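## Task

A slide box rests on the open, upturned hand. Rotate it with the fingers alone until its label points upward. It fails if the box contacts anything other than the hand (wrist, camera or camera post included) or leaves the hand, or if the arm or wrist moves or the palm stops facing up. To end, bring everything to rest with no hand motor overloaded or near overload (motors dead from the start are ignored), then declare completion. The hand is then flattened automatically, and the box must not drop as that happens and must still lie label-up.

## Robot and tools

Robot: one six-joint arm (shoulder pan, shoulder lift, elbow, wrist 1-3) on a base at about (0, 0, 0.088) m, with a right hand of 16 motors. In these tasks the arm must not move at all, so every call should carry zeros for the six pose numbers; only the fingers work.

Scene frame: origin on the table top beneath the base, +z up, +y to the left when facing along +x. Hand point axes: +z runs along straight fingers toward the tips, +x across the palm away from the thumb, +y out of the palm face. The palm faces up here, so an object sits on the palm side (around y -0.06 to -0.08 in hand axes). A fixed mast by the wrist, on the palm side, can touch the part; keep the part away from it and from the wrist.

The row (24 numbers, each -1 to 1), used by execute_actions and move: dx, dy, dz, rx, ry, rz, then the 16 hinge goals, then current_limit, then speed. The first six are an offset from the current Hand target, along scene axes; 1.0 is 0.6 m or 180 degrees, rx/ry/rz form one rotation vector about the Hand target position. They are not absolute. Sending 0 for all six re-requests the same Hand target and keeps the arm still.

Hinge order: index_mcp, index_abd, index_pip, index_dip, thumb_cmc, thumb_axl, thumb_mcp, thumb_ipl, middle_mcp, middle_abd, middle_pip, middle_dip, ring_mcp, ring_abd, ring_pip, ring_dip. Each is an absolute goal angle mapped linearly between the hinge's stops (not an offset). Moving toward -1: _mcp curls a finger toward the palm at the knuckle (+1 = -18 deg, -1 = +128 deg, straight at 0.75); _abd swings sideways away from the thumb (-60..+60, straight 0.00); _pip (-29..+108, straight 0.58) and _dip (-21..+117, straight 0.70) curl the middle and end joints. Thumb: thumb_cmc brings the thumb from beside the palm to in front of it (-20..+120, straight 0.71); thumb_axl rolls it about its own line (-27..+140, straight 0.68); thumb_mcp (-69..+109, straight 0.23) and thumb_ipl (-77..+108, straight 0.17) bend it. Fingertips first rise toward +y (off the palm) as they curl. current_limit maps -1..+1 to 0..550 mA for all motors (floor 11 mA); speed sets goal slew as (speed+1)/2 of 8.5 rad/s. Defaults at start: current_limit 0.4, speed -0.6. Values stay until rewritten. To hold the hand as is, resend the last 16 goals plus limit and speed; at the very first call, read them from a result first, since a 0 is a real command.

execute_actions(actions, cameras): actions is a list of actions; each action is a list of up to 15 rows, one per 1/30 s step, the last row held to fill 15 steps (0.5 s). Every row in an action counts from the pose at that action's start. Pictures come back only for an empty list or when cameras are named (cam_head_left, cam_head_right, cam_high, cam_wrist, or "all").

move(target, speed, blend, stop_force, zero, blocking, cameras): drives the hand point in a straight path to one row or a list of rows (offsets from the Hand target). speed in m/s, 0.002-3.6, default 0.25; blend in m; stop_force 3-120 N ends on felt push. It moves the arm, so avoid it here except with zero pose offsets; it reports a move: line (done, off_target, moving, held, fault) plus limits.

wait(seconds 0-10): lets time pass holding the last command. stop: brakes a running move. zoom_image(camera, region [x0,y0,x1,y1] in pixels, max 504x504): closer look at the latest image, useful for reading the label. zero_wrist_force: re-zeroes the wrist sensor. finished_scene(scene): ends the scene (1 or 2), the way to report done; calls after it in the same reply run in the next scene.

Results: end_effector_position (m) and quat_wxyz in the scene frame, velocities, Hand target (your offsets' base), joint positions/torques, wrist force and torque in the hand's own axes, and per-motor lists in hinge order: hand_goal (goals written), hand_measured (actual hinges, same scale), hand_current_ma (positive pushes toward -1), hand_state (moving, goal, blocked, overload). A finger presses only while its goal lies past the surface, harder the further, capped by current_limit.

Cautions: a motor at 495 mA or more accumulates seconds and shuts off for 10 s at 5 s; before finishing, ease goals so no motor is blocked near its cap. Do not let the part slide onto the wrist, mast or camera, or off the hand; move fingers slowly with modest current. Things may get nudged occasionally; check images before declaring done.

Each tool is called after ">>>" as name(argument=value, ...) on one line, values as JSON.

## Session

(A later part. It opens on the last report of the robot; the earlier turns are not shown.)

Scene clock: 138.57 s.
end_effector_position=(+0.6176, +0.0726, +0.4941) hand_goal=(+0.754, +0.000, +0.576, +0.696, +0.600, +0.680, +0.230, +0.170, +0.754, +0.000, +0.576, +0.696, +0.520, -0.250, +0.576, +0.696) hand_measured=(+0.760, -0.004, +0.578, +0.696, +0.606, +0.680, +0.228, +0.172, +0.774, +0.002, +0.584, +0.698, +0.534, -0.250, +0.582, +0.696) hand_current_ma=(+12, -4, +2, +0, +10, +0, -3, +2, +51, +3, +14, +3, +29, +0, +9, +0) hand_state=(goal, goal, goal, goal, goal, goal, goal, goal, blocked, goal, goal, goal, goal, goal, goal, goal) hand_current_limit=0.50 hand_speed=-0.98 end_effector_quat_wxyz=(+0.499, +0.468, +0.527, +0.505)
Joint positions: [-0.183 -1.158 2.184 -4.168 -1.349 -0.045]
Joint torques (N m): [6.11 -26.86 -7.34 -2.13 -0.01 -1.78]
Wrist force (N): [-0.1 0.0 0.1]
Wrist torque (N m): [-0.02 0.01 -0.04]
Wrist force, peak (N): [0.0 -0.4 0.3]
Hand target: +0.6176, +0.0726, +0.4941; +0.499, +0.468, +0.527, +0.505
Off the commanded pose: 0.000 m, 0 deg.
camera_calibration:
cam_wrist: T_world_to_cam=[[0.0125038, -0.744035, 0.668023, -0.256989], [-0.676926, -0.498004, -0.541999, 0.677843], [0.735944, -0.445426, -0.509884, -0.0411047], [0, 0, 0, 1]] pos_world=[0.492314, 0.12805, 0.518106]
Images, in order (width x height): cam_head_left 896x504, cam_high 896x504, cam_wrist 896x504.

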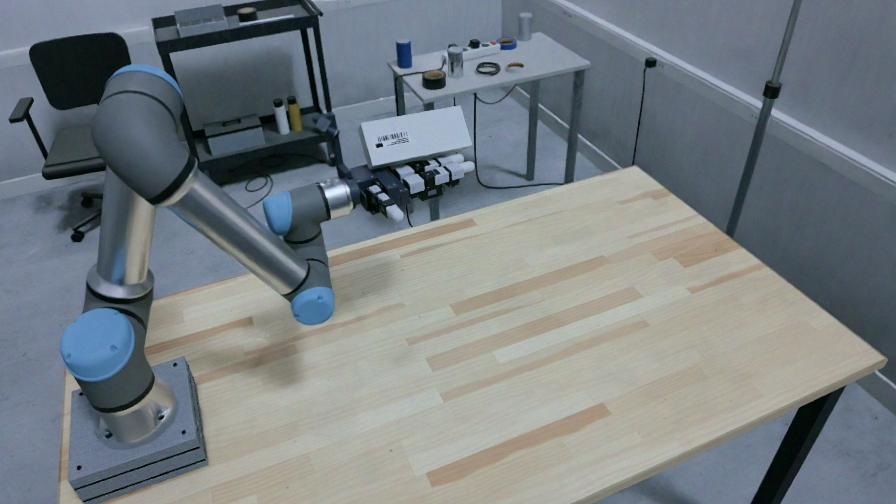

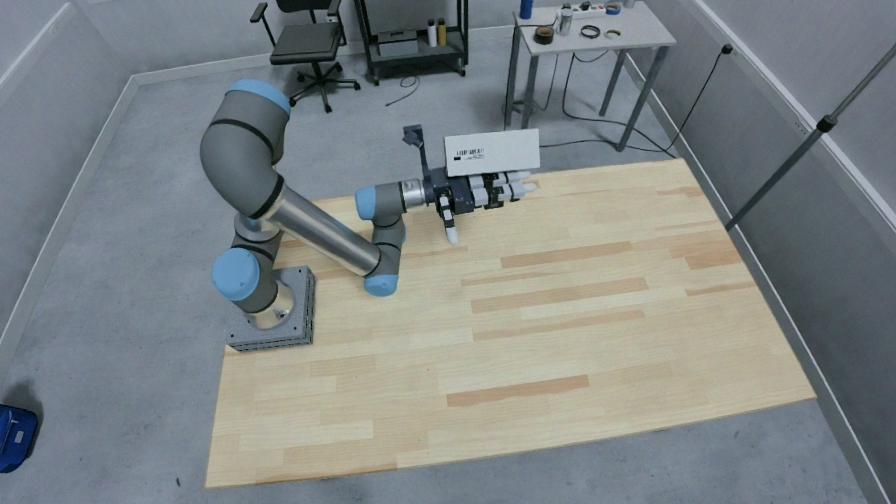

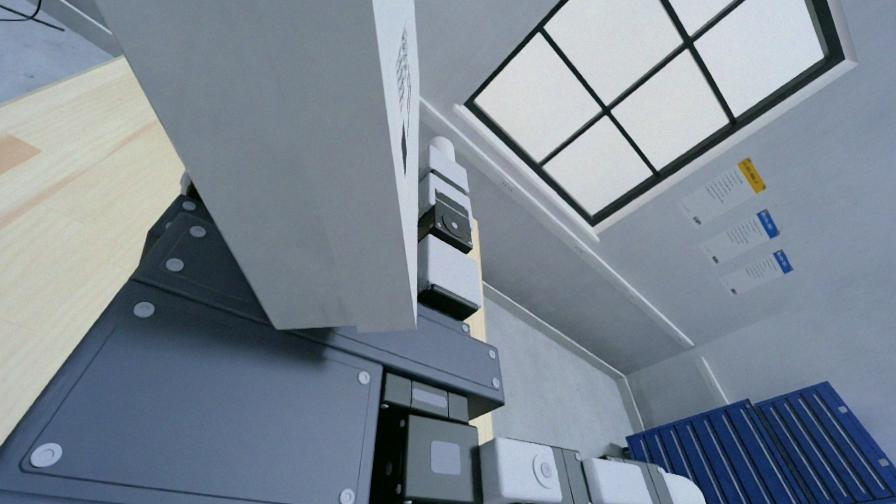

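>>> execute_actions(actions=[[[0,0,0,0,0,0,0.754,0,0.576,0.696,0.60,0.68,0.23,0.17,0.754,0,0.576,0.696,0.56,-0.31,0.576,0.696,0.5,-0.98]],[[0,0,0,0,0,0,0.754,0,0.576,0.696,0.60,0.68,0.23,0.17,0.754,0,0.576,0.696,0.56,-0.31,0.576,0.696,0.5,-0.98]],[[0,0,0,0,0,0,0.754,0,0.576,0.696,0.60,0.68,0.23,0.17,0.754,0,0.576,0.696,0.62,-0.31,0.576,0.696,0.5,-0.98]],[[0,0,0,0,0,0,0.754,0,0.576,0.696,0.60,0.68,0.23,0.17,0.754,0,0.576,0.696,0.62,-0.31,0.576,0.696,0.5,-0.98]],[[0,0,0,0,0,0,0.754,0,0.576,0.696,0.60,0.68,0.23,0.17,0.754,0,0.576,0.696,0.62,-0.31,0.576,0.696,0.5,-0.98]]], cameras=["cam_wrist","cam_high"])

>>> zoom_image(camera="cam_wrist", region=[250, 0, 750, 400])

>>> zoom_image(camera="cam_high", region=[420, 110, 560, 230])

Scene clock: 142.13 s.
end_effector_position=(+0.6176, +0.0726, +0.4941) hand_goal=(+0.754, +0.000, +0.576, +0.696, +0.600, +0.680, +0.230, +0.170, +0.754, +0.000, +0.576, +0.696, +0.620, -0.310, +0.576, +0.696) hand_measured=(+0.760, -0.004, +0.578, +0.696, +0.606, +0.680, +0.228, +0.172, +0.774, +0.008, +0.584, +0.698, +0.636, -0.318, +0.582, +0.696) hand_current_ma=(+12, -4, +2, +0, +10, +0, -3, +2, +51, +12, +14, +3, +37, -11, +9, +0) hand_state=(goal, goal, goal, goal, goal, goal, goal, goal, blocked, goal, goal, goal, goal, goal, goal, goal) hand_current_limit=0.50 hand_speed=-0.98 end_effector_quat_wxyz=(+0.499, +0.468, +0.527, +0.505)
Joint positions: [-0.183 -1.158 2.184 -4.168 -1.349 -0.045]
Joint torques (N m): [5.93 -27.42 -6.82 -1.98 -0.05 -1.78]
Wrist force (N): [-0.3 0.0 0.1]
Wrist torque (N m): [0.00 0.04 -0.07]
Wrist force, peak (N): [-0.3 -0.1 -0.3]
Hand target: +0.6176, +0.0726, +0.4941; +0.499, +0.468, +0.527, +0.505
Off the commanded pose: 0.000 m, 0 deg.
camera_calibration:
cam_wrist: T_world_to_cam=[[0.0125038, -0.744035, 0.668023, -0.256989], [-0.676926, -0.498004, -0.541999, 0.677843], [0.735944, -0.445426, -0.509884, -0.0411047], [0, 0, 0, 1]] pos_world=[0.492314, 0.12805, 0.518106]
Images, in order (width x height): cam_high 896x504, cam_wrist 896x504.

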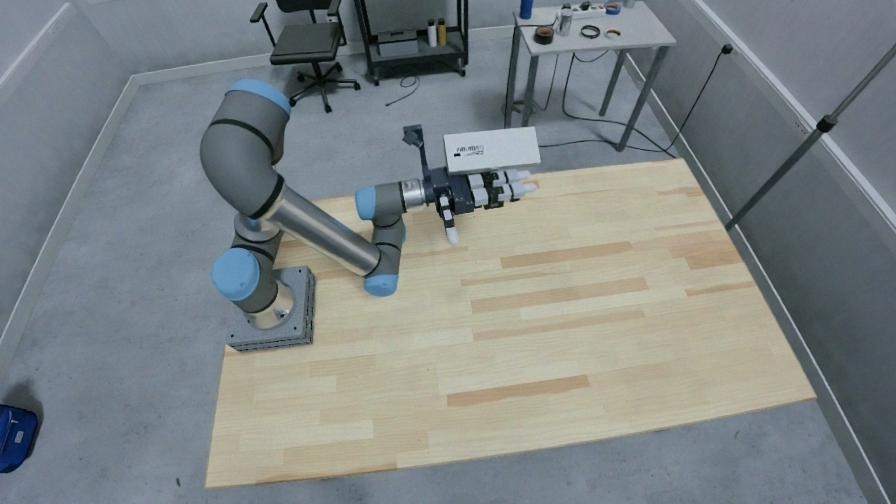

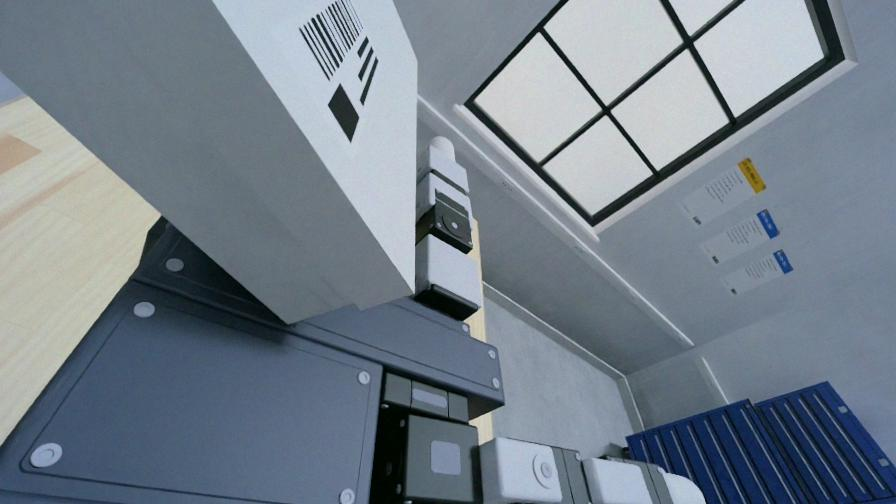

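Scaled by 1.008.

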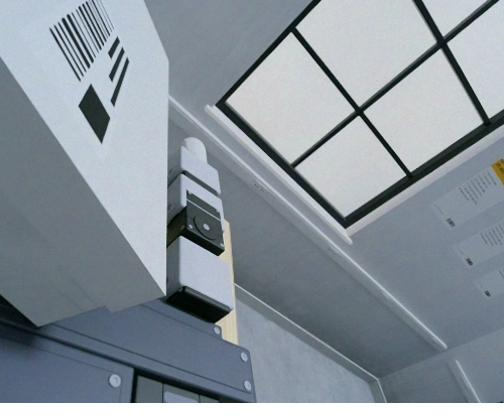

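Scaled by 3.600.

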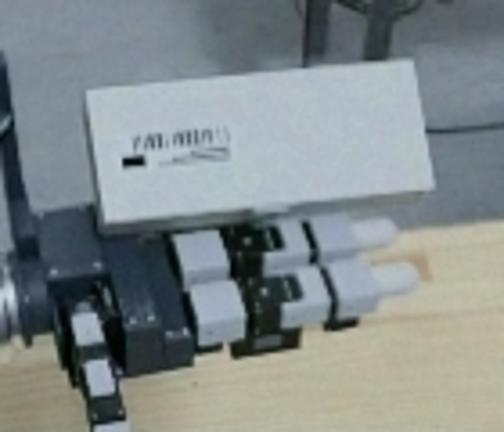

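>>> execute_actions(actions=[[[0,0,0,0,0,0,0.754,0,0.576,0.696,0.60,0.68,0.23,0.17,0.754,0,0.576,0.696,0.67,-0.35,0.576,0.696,0.5,-0.98]],[[0,0,0,0,0,0,0.754,0,0.576,0.696,0.60,0.68,0.23,0.17,0.754,0,0.576,0.696,0.67,-0.35,0.576,0.696,0.5,-0.98]],[[0,0,0,0,0,0,0.754,0,0.576,0.696,0.60,0.68,0.23,0.17,0.754,0,0.576,0.696,0.67,-0.35,0.576,0.696,0.5,-0.98]]], cameras=["cam_wrist","cam_high","cam_head_left"])

>>> zoom_image(camera="cam_wrist", region=[250, 0, 750, 400])

>>> zoom_image(camera="cam_head_left", region=[350, 90, 490, 220])

>>> zoom_image(camera="cam_high", region=[420, 110, 560, 230])

Scene clock: 144.90 s.
end_effector_position=(+0.6176, +0.0726, +0.4941) hand_goal=(+0.754, +0.000, +0.576, +0.696, +0.600, +0.680, +0.230, +0.170, +0.754, +0.000, +0.576, +0.696, +0.670, -0.350, +0.576, +0.696) hand_measured=(+0.762, -0.004, +0.578, +0.696, +0.606, +0.680, +0.228, +0.172, +0.774, +0.004, +0.584, +0.698, +0.694, -0.350, +0.588, +0.700) hand_current_ma=(+12, -4, +2, +0, +10, +0, -3, +2, +47, +3, +12, +3, +62, +0, +23, +5) hand_state=(goal, goal, goal, goal, goal, goal, goal, goal, goal, goal, goal, goal, blocked, goal, goal, goal) hand_current_limit=0.50 hand_speed=-0.98 end_effector_quat_wxyz=(+0.499, +0.468, +0.527, +0.505)
Joint positions: [-0.183 -1.158 2.184 -4.168 -1.349 -0.045]
Joint torques (N m): [5.94 -27.53 -7.44 -2 -0.05 -1.8]
Wrist force (N): [-0.2 -0.2 -0.1]
Wrist torque (N m): [0.00 0.02 -0.07]
Wrist force, peak (N): [0.2 -0.4 0.3]
Hand target: +0.6176, +0.0726, +0.4941; +0.499, +0.468, +0.527, +0.505
Off the commanded pose: 0.000 m, 0 deg.
camera_calibration:
cam_wrist: T_world_to_cam=[[0.0125038, -0.744035, 0.668023, -0.256989], [-0.676926, -0.498004, -0.541999, 0.677843], [0.735944, -0.445426, -0.509884, -0.0411047], [0, 0, 0, 1]] pos_world=[0.492314, 0.12805, 0.518106]
Images, in order (width x height): cam_head_left 896x504, cam_high 896x504, cam_wrist 896x504.

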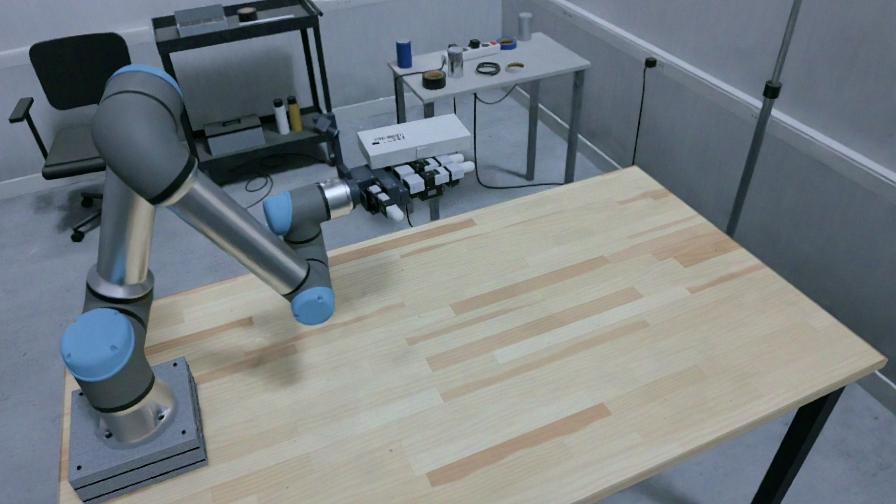

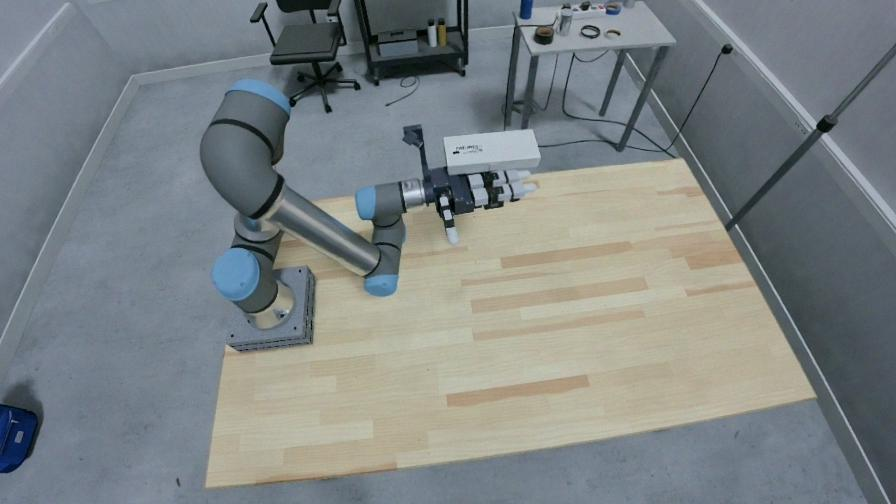

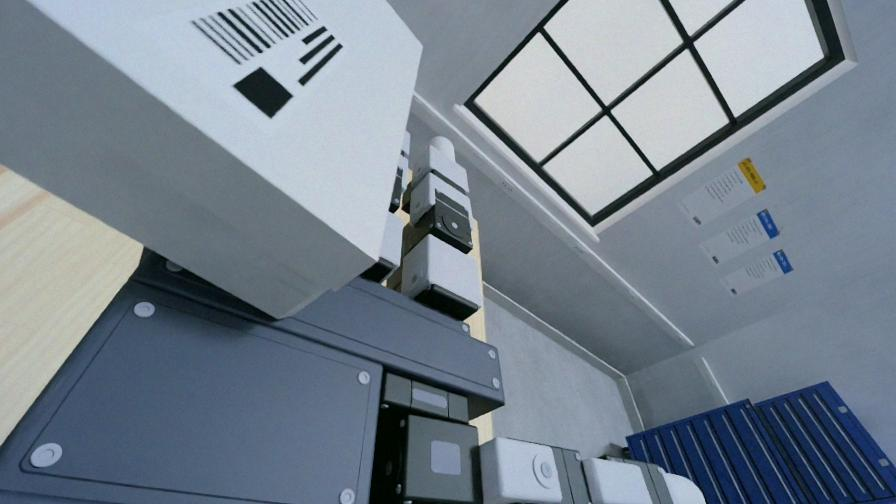

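Scaled by 1.008.

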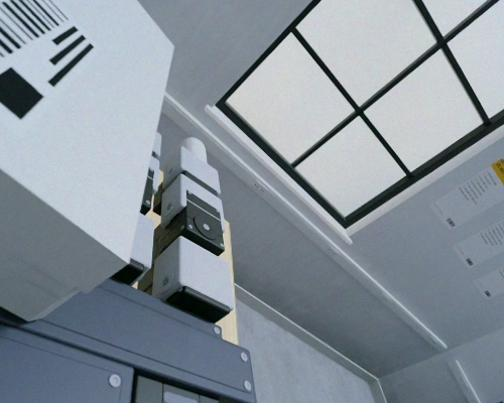

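Scaled by 3.600.

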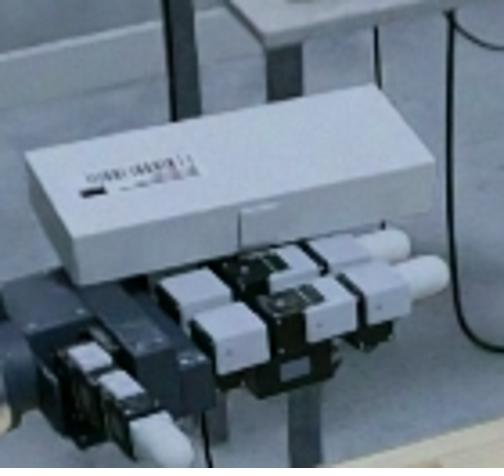

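Scaled by 3.600.

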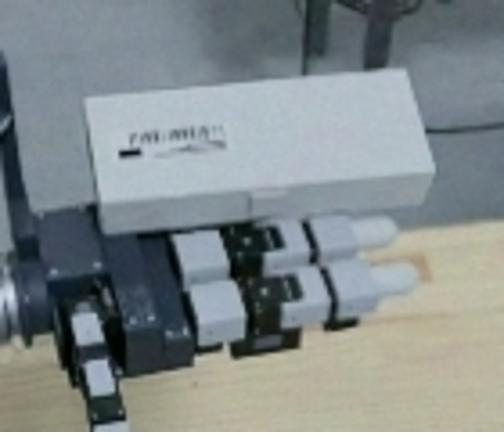

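>>> zoom_image(camera="cam_head_left", region=[350, 105, 480, 205])

>>> zoom_image(camera="cam_high", region=[420, 115, 550, 215])

>>> zoom_image(camera="cam_wrist", region=[150, 100, 520, 400])

Scaled by 3.877.

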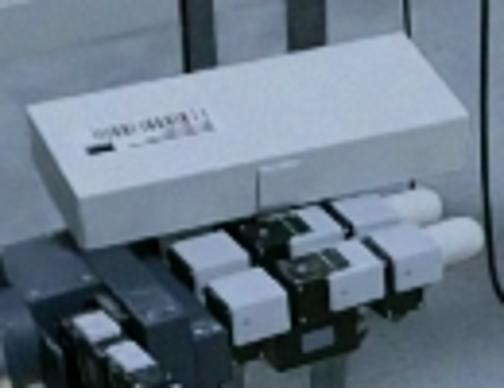

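Scaled by 3.877.

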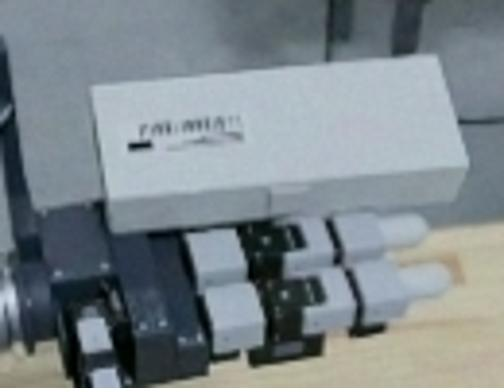

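Scaled by 1.362.

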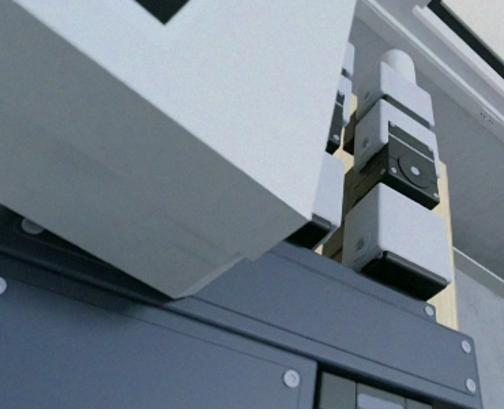

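>>> execute_actions(actions=[[[0,0,0,0,0,0,0.754,0.36,0.576,0.696,0.60,0.68,0.23,0.17,0.754,0,0.576,0.696,0.63,-0.35,0.576,0.696,0.5,-0.96]],[[0,0,0,0,0,0,0.754,0.36,0.576,0.696,0.60,0.68,0.23,0.17,0.754,0,0.576,0.696,0.63,-0.35,0.576,0.696,0.5,-0.96]],[[0,0,0,0,0,0,0.754,0.36,0.576,0.696,0.60,0.68,0.23,0.17,0.754,0,0.576,0.696,0.63,-0.35,0.576,0.696,0.5,-0.96]],[[0,0,0,0,0,0,0.754,0.36,0.576,0.696,0.60,0.68,0.23,0.17,0.754,0.09,0.576,0.696,0.63,-0.26,0.576,0.696,0.5,-0.98]],[[0,0,0,0,0,0,0.754,0.36,0.576,0.696,0.60,0.68,0.23,0.17,0.754,0.09,0.576,0.696,0.63,-0.26,0.576,0.696,0.5,-0.98]],[[0,0,0,0,0,0,0.754,0.36,0.576,0.696,0.60,0.68,0.23,0.17,0.754,0.09,0.576,0.696,0.63,-0.26,0.576,0.696,0.5,-0.98]]], cameras=["cam_wrist","cam_high","cam_head_left"])

>>> zoom_image(camera="cam_head_left", region=[350, 90, 490, 220])

>>> zoom_image(camera="cam_high", region=[420, 110, 560, 230])

Scene clock: 169.93 s.
end_effector_position=(+0.6176, +0.0726, +0.4941) hand_goal=(+0.754, +0.360, +0.576, +0.696, +0.600, +0.680, +0.230, +0.170, +0.754, +0.090, +0.576, +0.696, +0.630, -0.260, +0.576, +0.696) hand_measured=(+0.762, +0.356, +0.578, +0.696, +0.606, +0.680, +0.228, +0.172, +0.774, +0.086, +0.584, +0.698, +0.680, -0.266, +0.588, +0.700) hand_current_ma=(+12, -4, +2, +0, +10, +0, -3, +2, +47, -5, +12, +3, +153, -8, +25, +6) hand_state=(goal, goal, goal, goal, goal, goal, goal, goal, goal, goal, goal, goal, blocked, goal, goal, goal) hand_current_limit=0.50 hand_speed=-0.98 end_effector_quat_wxyz=(+0.499, +0.468, +0.527, +0.505)
Joint positions: [-0.183 -1.158 2.184 -4.168 -1.349 -0.045]
Joint torques (N m): [6.05 -27.48 -8.27 -1.48 -0.2 -1.65]
Wrist force (N): [-0.2 0.2 -0.2]
Wrist torque (N m): [0.04 0.02 -0.04]
Wrist force, peak (N): [0.0 -0.6 -0.1]
Hand target: +0.6176, +0.0726, +0.4941; +0.499, +0.468, +0.527, +0.505
Off the commanded pose: 0.000 m, 0 deg.
camera_calibration:
cam_wrist: T_world_to_cam=[[0.0125038, -0.744035, 0.668023, -0.256989], [-0.676926, -0.498004, -0.541999, 0.677843], [0.735944, -0.445426, -0.509884, -0.0411047], [0, 0, 0, 1]] pos_world=[0.492314, 0.12805, 0.518106]
Images, in order (width x height): cam_head_left 896x504, cam_high 896x504, cam_wrist 896x504.

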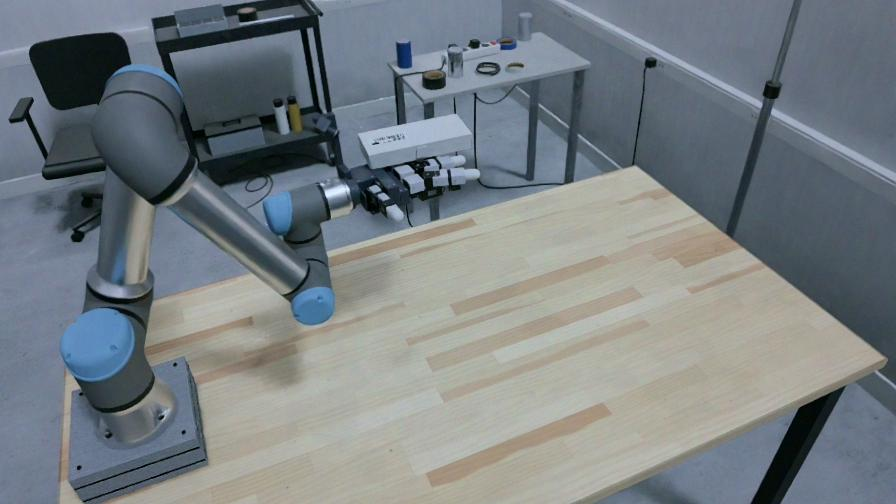

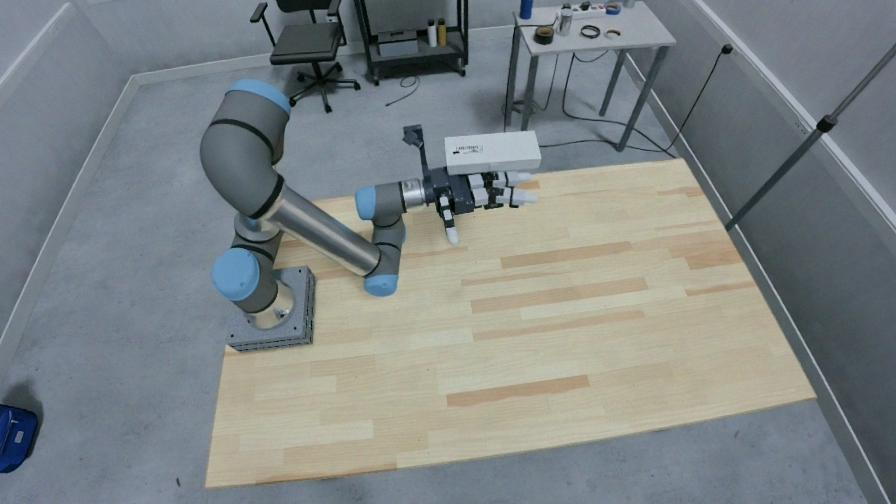

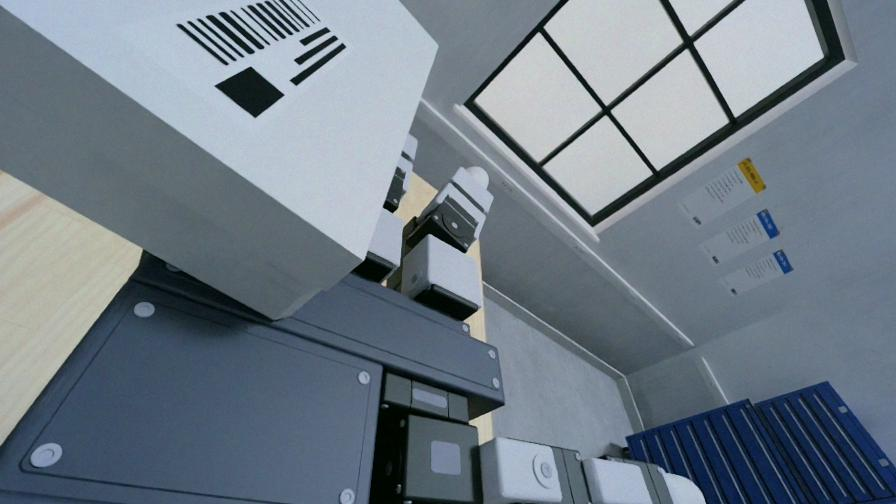

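Scaled by 3.600.

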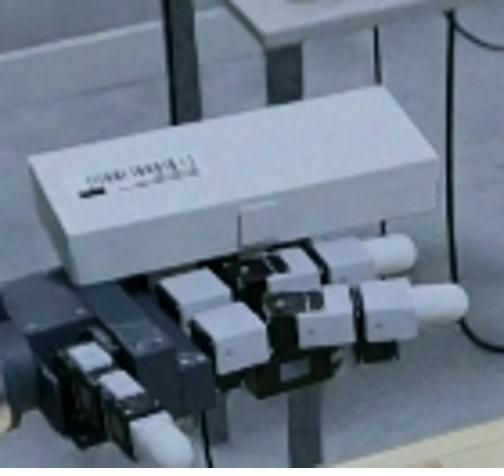

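Scaled by 3.600.

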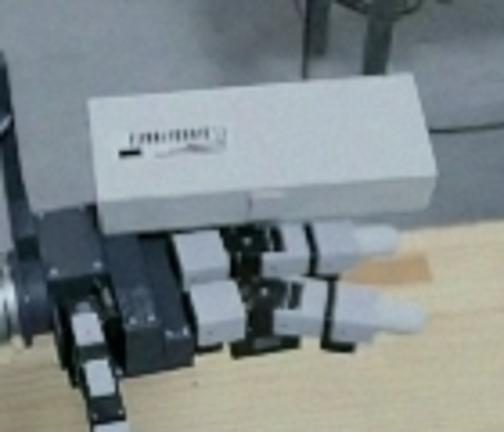

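>>> execute_actions(actions=[[[0,0,0,0,0,0,0.754,0.36,0.576,0.696,0.60,0.68,0.23,0.17,0.754,0.2,0.576,0.696,0.63,-0.15,0.576,0.696,0.5,-0.98]],[[0,0,0,0,0,0,0.754,0.36,0.576,0.696,0.60,0.68,0.23,0.17,0.754,0.2,0.576,0.696,0.63,-0.15,0.576,0.696,0.5,-0.98]],[[0,0,0,0,0,0,0.754,0.36,0.576,0.696,0.60,0.68,0.23,0.17,0.754,0.2,0.576,0.696,0.63,-0.15,0.576,0.696,0.5,-0.98]]], cameras=["cam_wrist","cam_high","cam_head_left"])

>>> zoom_image(camera="cam_head_left", region=[350, 90, 490, 220])

>>> zoom_image(camera="cam_high", region=[420, 110, 560, 230])

Scene clock: 173.00 s.
end_effector_position=(+0.6176, +0.0726, +0.4941) hand_goal=(+0.754, +0.360, +0.576, +0.696, +0.600, +0.680, +0.230, +0.170, +0.754, +0.200, +0.576, +0.696, +0.630, -0.150, +0.576, +0.696) hand_measured=(+0.762, +0.356, +0.578, +0.696, +0.606, +0.680, +0.228, +0.172, +0.774, +0.196, +0.584, +0.698, +0.680, -0.156, +0.588, +0.700) hand_current_ma=(+12, -4, +2, +0, +10, +0, -3, +2, +47, -5, +12, +3, +153, -8, +25, +6) hand_state=(goal, goal, goal, goal, goal, goal, goal, goal, goal, goal, goal, goal, blocked, goal, goal, goal) hand_current_limit=0.50 hand_speed=-0.98 end_effector_quat_wxyz=(+0.499, +0.468, +0.527, +0.505)
Joint positions: [-0.183 -1.158 2.184 -4.168 -1.349 -0.045]
Joint torques (N m): [5.51 -26.76 -8.26 -1.48 -0.16 -1.58]
Wrist force (N): [0.2 -0.1 0.1]
Wrist torque (N m): [-0.02 -0.02 0.00]
Wrist force, peak (N): [-0.5 0.0 0.0]
Hand target: +0.6176, +0.0726, +0.4941; +0.499, +0.468, +0.527, +0.505
Off the commanded pose: 0.000 m, 0 deg.
camera_calibration:
cam_wrist: T_world_to_cam=[[0.0125038, -0.744035, 0.668023, -0.256989], [-0.676926, -0.498004, -0.541999, 0.677843], [0.735944, -0.445426, -0.509884, -0.0411047], [0, 0, 0, 1]] pos_world=[0.492314, 0.12805, 0.518106]
Images, in order (width x height): cam_head_left 896x504, cam_high 896x504, cam_wrist 896x504.

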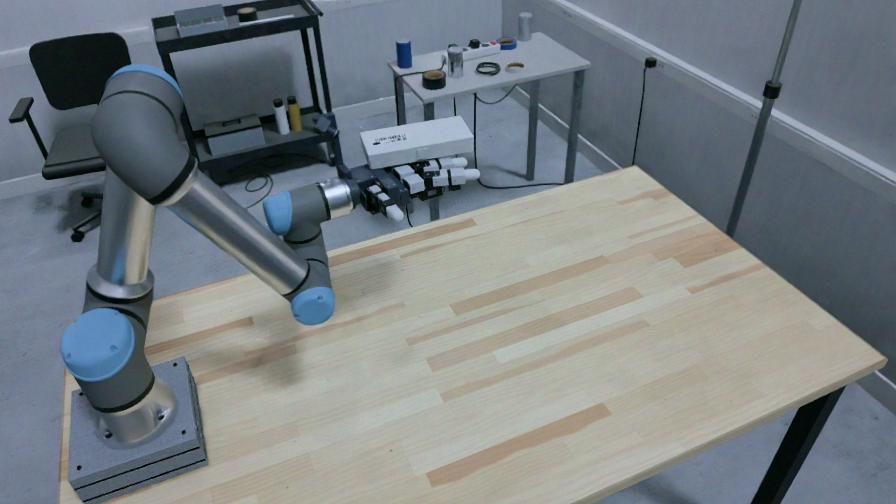

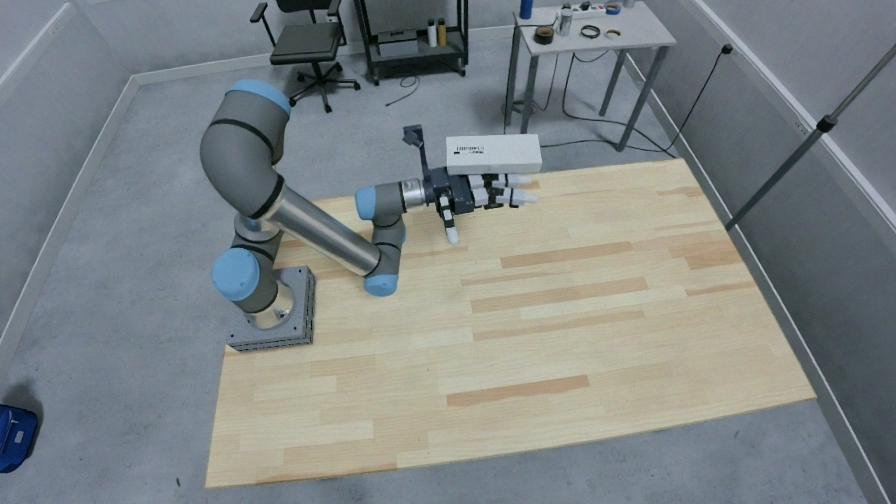

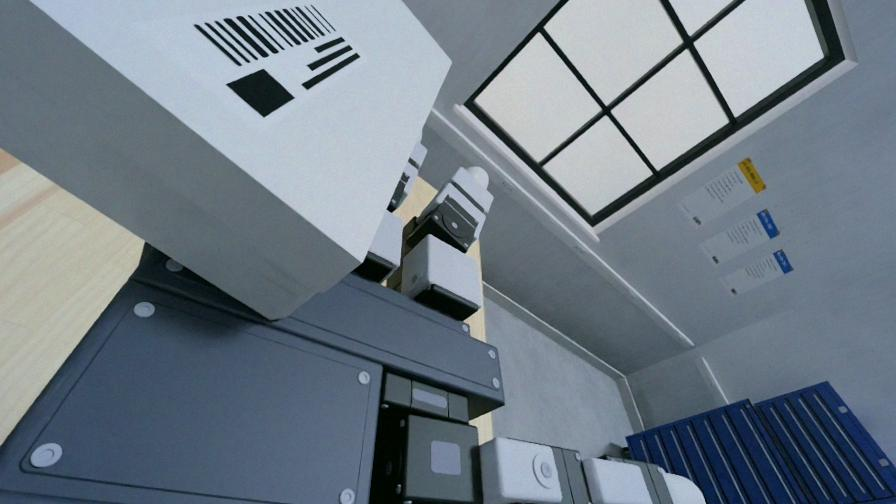

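Scaled by 3.600.

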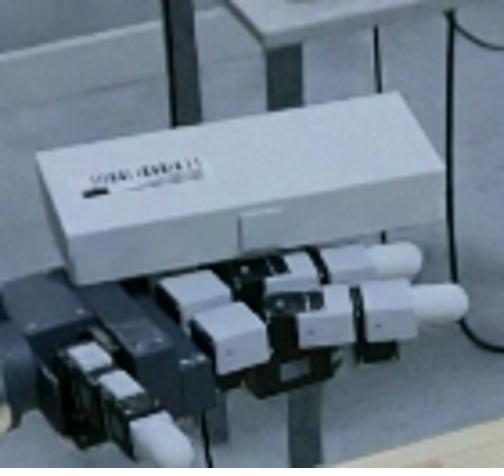

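Scaled by 3.600.

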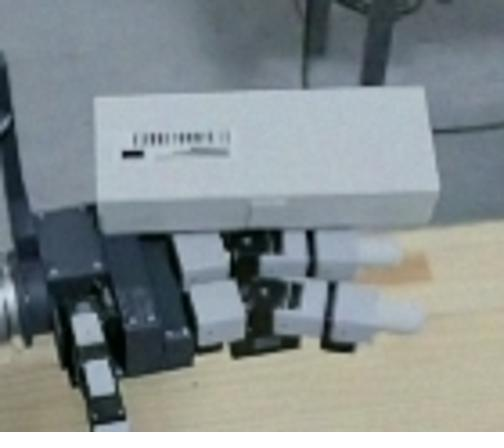

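>>> execute_actions(actions=[[[0,0,0,0,0,0,0.754,0.36,0.576,0.696,0.60,0.68,0.23,0.17,0.754,0.34,0.576,0.696,0.63,-0.01,0.576,0.696,0.5,-0.98]],[[0,0,0,0,0,0,0.754,0.36,0.576,0.696,0.60,0.68,0.23,0.17,0.754,0.34,0.576,0.696,0.63,-0.01,0.576,0.696,0.5,-0.98]],[[0,0,0,0,0,0,0.754,0.36,0.576,0.696,0.60,0.68,0.23,0.17,0.754,0.34,0.576,0.696,0.63,-0.01,0.576,0.696,0.5,-0.98]],[[0,0,0,0,0,0,0.754,0.36,0.576,0.696,0.60,0.68,0.23,0.17,0.754,0.34,0.576,0.696,0.63,-0.01,0.576,0.696,0.5,-0.98]]], cameras=["cam_wrist","cam_high","cam_head_left"])

>>> zoom_image(camera="cam_head_left", region=[350, 90, 490, 220])

>>> zoom_image(camera="cam_high", region=[420, 110, 560, 230])

Scene clock: 176.03 s.
end_effector_position=(+0.6176, +0.0726, +0.4941) hand_goal=(+0.754, +0.360, +0.576, +0.696, +0.600, +0.680, +0.230, +0.170, +0.754, +0.340, +0.576, +0.696, +0.630, -0.010, +0.576, +0.696) hand_measured=(+0.762, +0.356, +0.578, +0.696, +0.606, +0.680, +0.228, +0.172, +0.774, +0.336, +0.584, +0.698, +0.680, -0.016, +0.588, +0.700) hand_current_ma=(+12, -4, +2, +0, +10, +0, -3, +2, +47, -5, +12, +3, +153, -8, +25, +6) hand_state=(goal, goal, goal, goal, goal, goal, goal, goal, goal, goal, goal, goal, blocked, goal, goal, goal) hand_current_limit=0.50 hand_speed=-0.98 end_effector_quat_wxyz=(+0.499, +0.468, +0.527, +0.505)
Joint positions: [-0.183 -1.158 2.184 -4.168 -1.349 -0.045]
Joint torques (N m): [6.32 -27.19 -8.16 -1.44 -0.09 -1.59]
Wrist force (N): [0.0 0.1 0.2]
Wrist torque (N m): [-0.01 0.00 0.00]
Wrist force, peak (N): [0.5 -0.1 0.0]
Hand target: +0.6176, +0.0726, +0.4941; +0.499, +0.468, +0.527, +0.505
Off the commanded pose: 0.000 m, 0 deg.
camera_calibration:
cam_wrist: T_world_to_cam=[[0.0125038, -0.744035, 0.668023, -0.256989], [-0.676926, -0.498004, -0.541999, 0.677843], [0.735944, -0.445426, -0.509884, -0.0411047], [0, 0, 0, 1]] pos_world=[0.492314, 0.12805, 0.518106]
Images, in order (width x height): cam_head_left 896x504, cam_high 896x504, cam_wrist 896x504.

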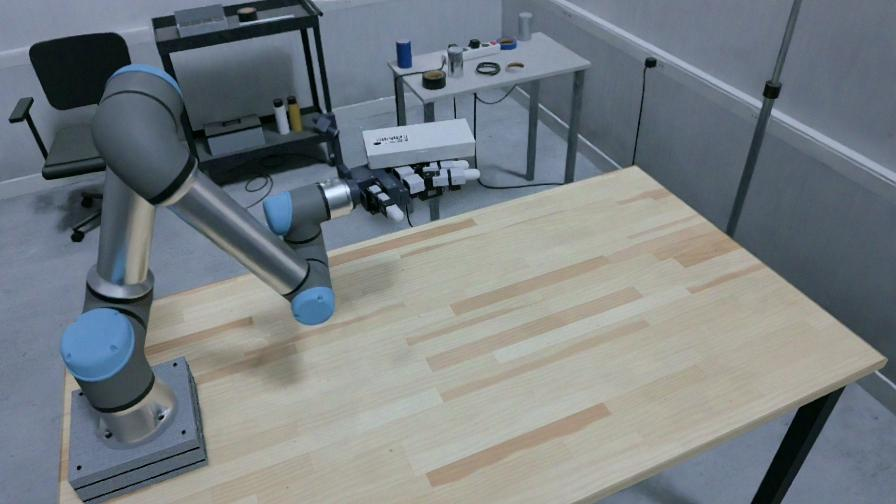

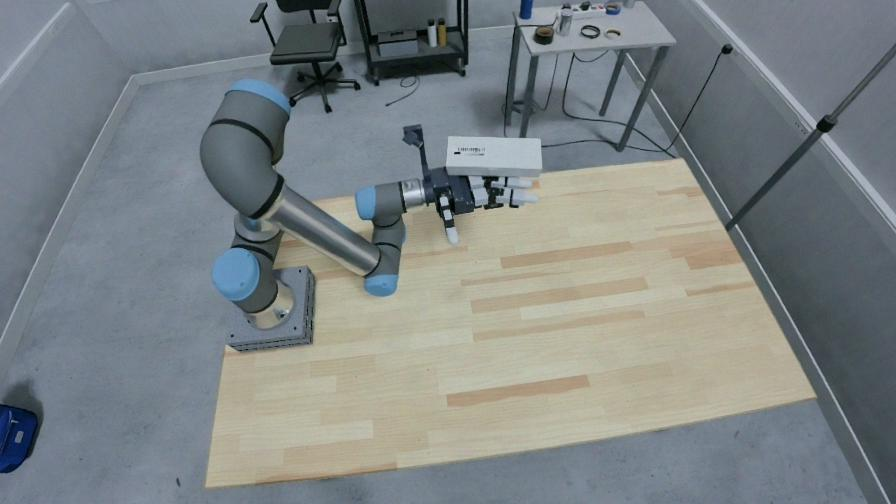

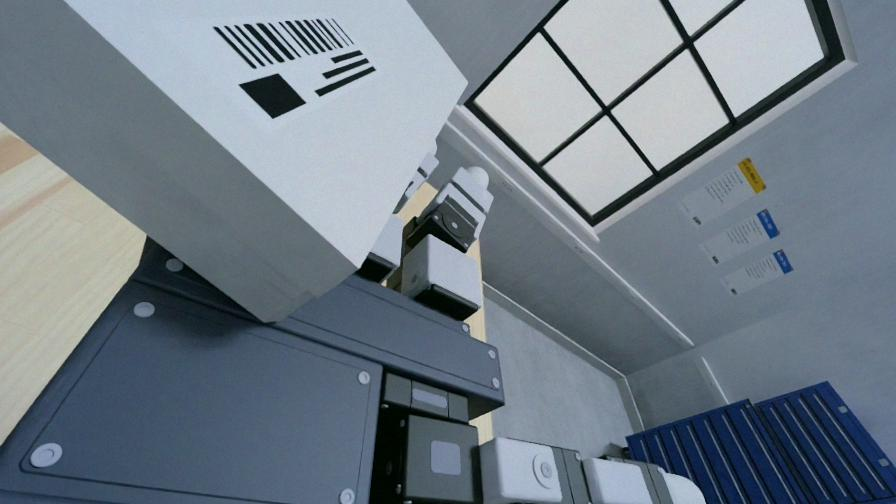

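Scaled by 3.600.

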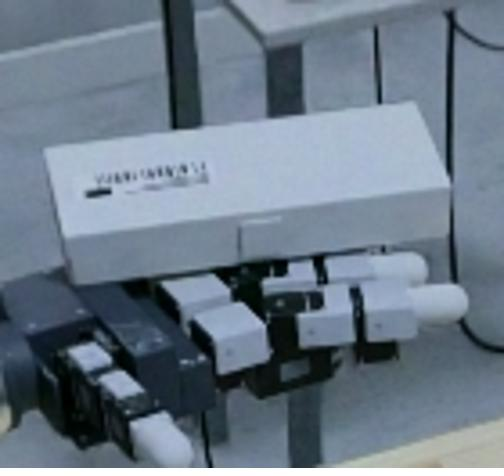

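Scaled by 3.600.

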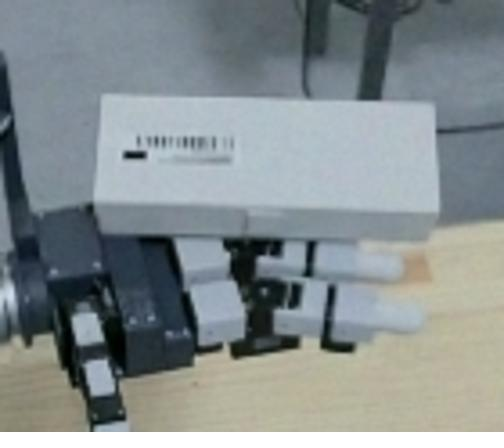

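>>> execute_actions(actions=[[[0,0,0,0,0,0,0.754,0.36,0.576,0.696,0.60,0.68,0.23,0.17,0.754,0.34,0.576,0.696,0.74,-0.01,0.576,0.696,0.5,-0.985]],[[0,0,0,0,0,0,0.754,0.36,0.576,0.696,0.60,0.68,0.23,0.17,0.754,0.34,0.576,0.696,0.74,-0.01,0.576,0.696,0.5,-0.985]],[[0,0,0,0,0,0,0.754,0.36,0.576,0.696,0.60,0.68,0.23,0.17,0.754,0.34,0.576,0.696,0.74,-0.01,0.576,0.696,0.5,-0.985]],[[0,0,0,0,0,0,0.754,0.36,0.576,0.696,0.60,0.68,0.23,0.17,0.754,0.34,0.576,0.696,0.74,-0.01,0.576,0.696,0.5,-0.985]]], cameras=["cam_wrist","cam_high","cam_head_left"])

>>> zoom_image(camera="cam_head_left", region=[350, 90, 490, 220])

>>> zoom_image(camera="cam_high", region=[420, 110, 560, 230])

Scene clock: 180.90 s.
end_effector_position=(+0.6176, +0.0726, +0.4941) hand_goal=(+0.754, +0.360, +0.576, +0.696, +0.600, +0.680, +0.230, +0.170, +0.754, +0.340, +0.576, +0.696, +0.740, -0.010, +0.576, +0.696) hand_measured=(+0.762, +0.356, +0.578, +0.696, +0.606, +0.680, +0.228, +0.172, +0.774, +0.336, +0.584, +0.698, +0.760, -0.014, +0.588, +0.700) hand_current_ma=(+12, -4, +2, +0, +10, +0, -3, +2, +47, -4, +12, +3, +49, -5, +25, +6) hand_state=(goal, goal, goal, goal, goal, goal, goal, goal, goal, goal, goal, goal, blocked, goal, goal, goal) hand_current_limit=0.50 hand_speed=-0.98 end_effector_quat_wxyz=(+0.499, +0.468, +0.527, +0.505)
Joint positions: [-0.183 -1.158 2.184 -4.168 -1.349 -0.045]
Joint torques (N m): [5.94 -27.12 -8.23 -1.32 -0.05 -1.61]
Wrist force (N): [0.0 -0.1 0.3]
Wrist torque (N m): [-0.03 0.01 -0.01]
Wrist force, peak (N): [-0.1 -0.2 0.4]
Hand target: +0.6176, +0.0726, +0.4941; +0.499, +0.468, +0.527, +0.505
Off the commanded pose: 0.000 m, 0 deg.
camera_calibration:
cam_wrist: T_world_to_cam=[[0.0125038, -0.744035, 0.668023, -0.256989], [-0.676926, -0.498004, -0.541999, 0.677843], [0.735944, -0.445426, -0.509884, -0.0411047], [0, 0, 0, 1]] pos_world=[0.492314, 0.12805, 0.518106]
Images, in order (width x height): cam_head_left 896x504, cam_high 896x504, cam_wrist 896x504.

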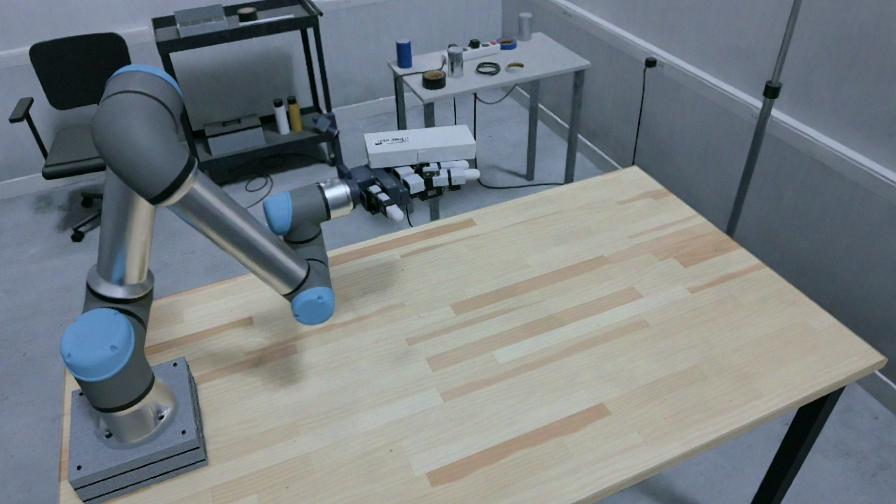

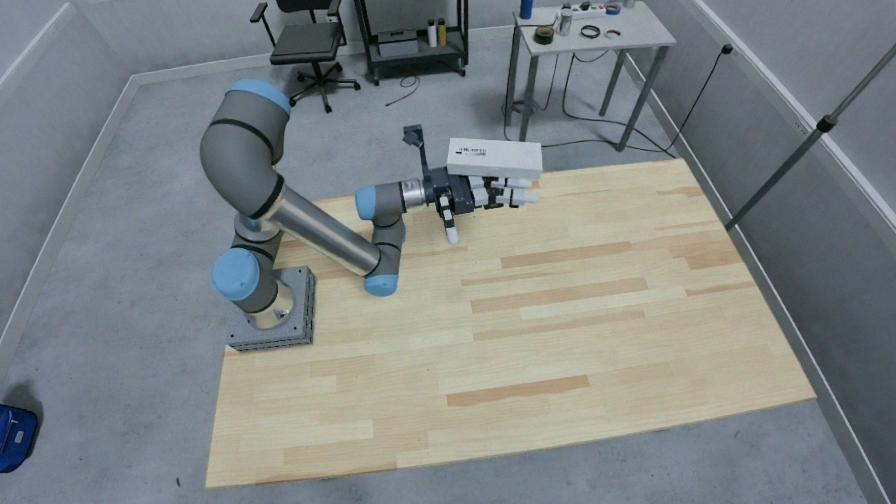

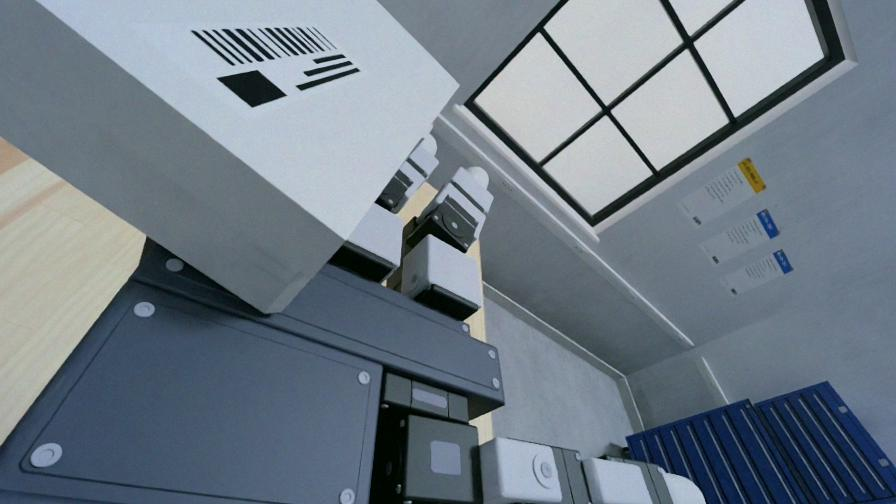

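Scaled by 3.600.

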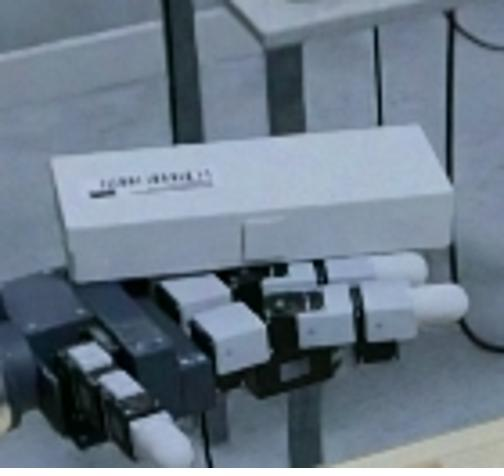

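Scaled by 3.600.

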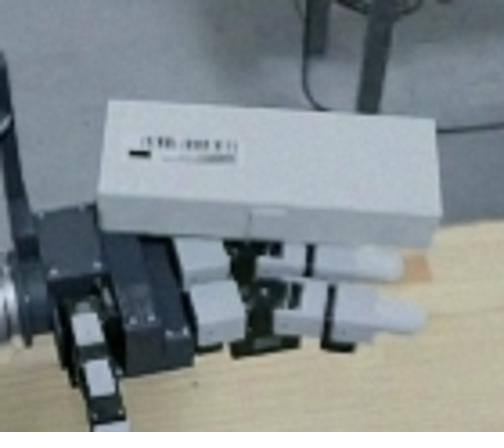

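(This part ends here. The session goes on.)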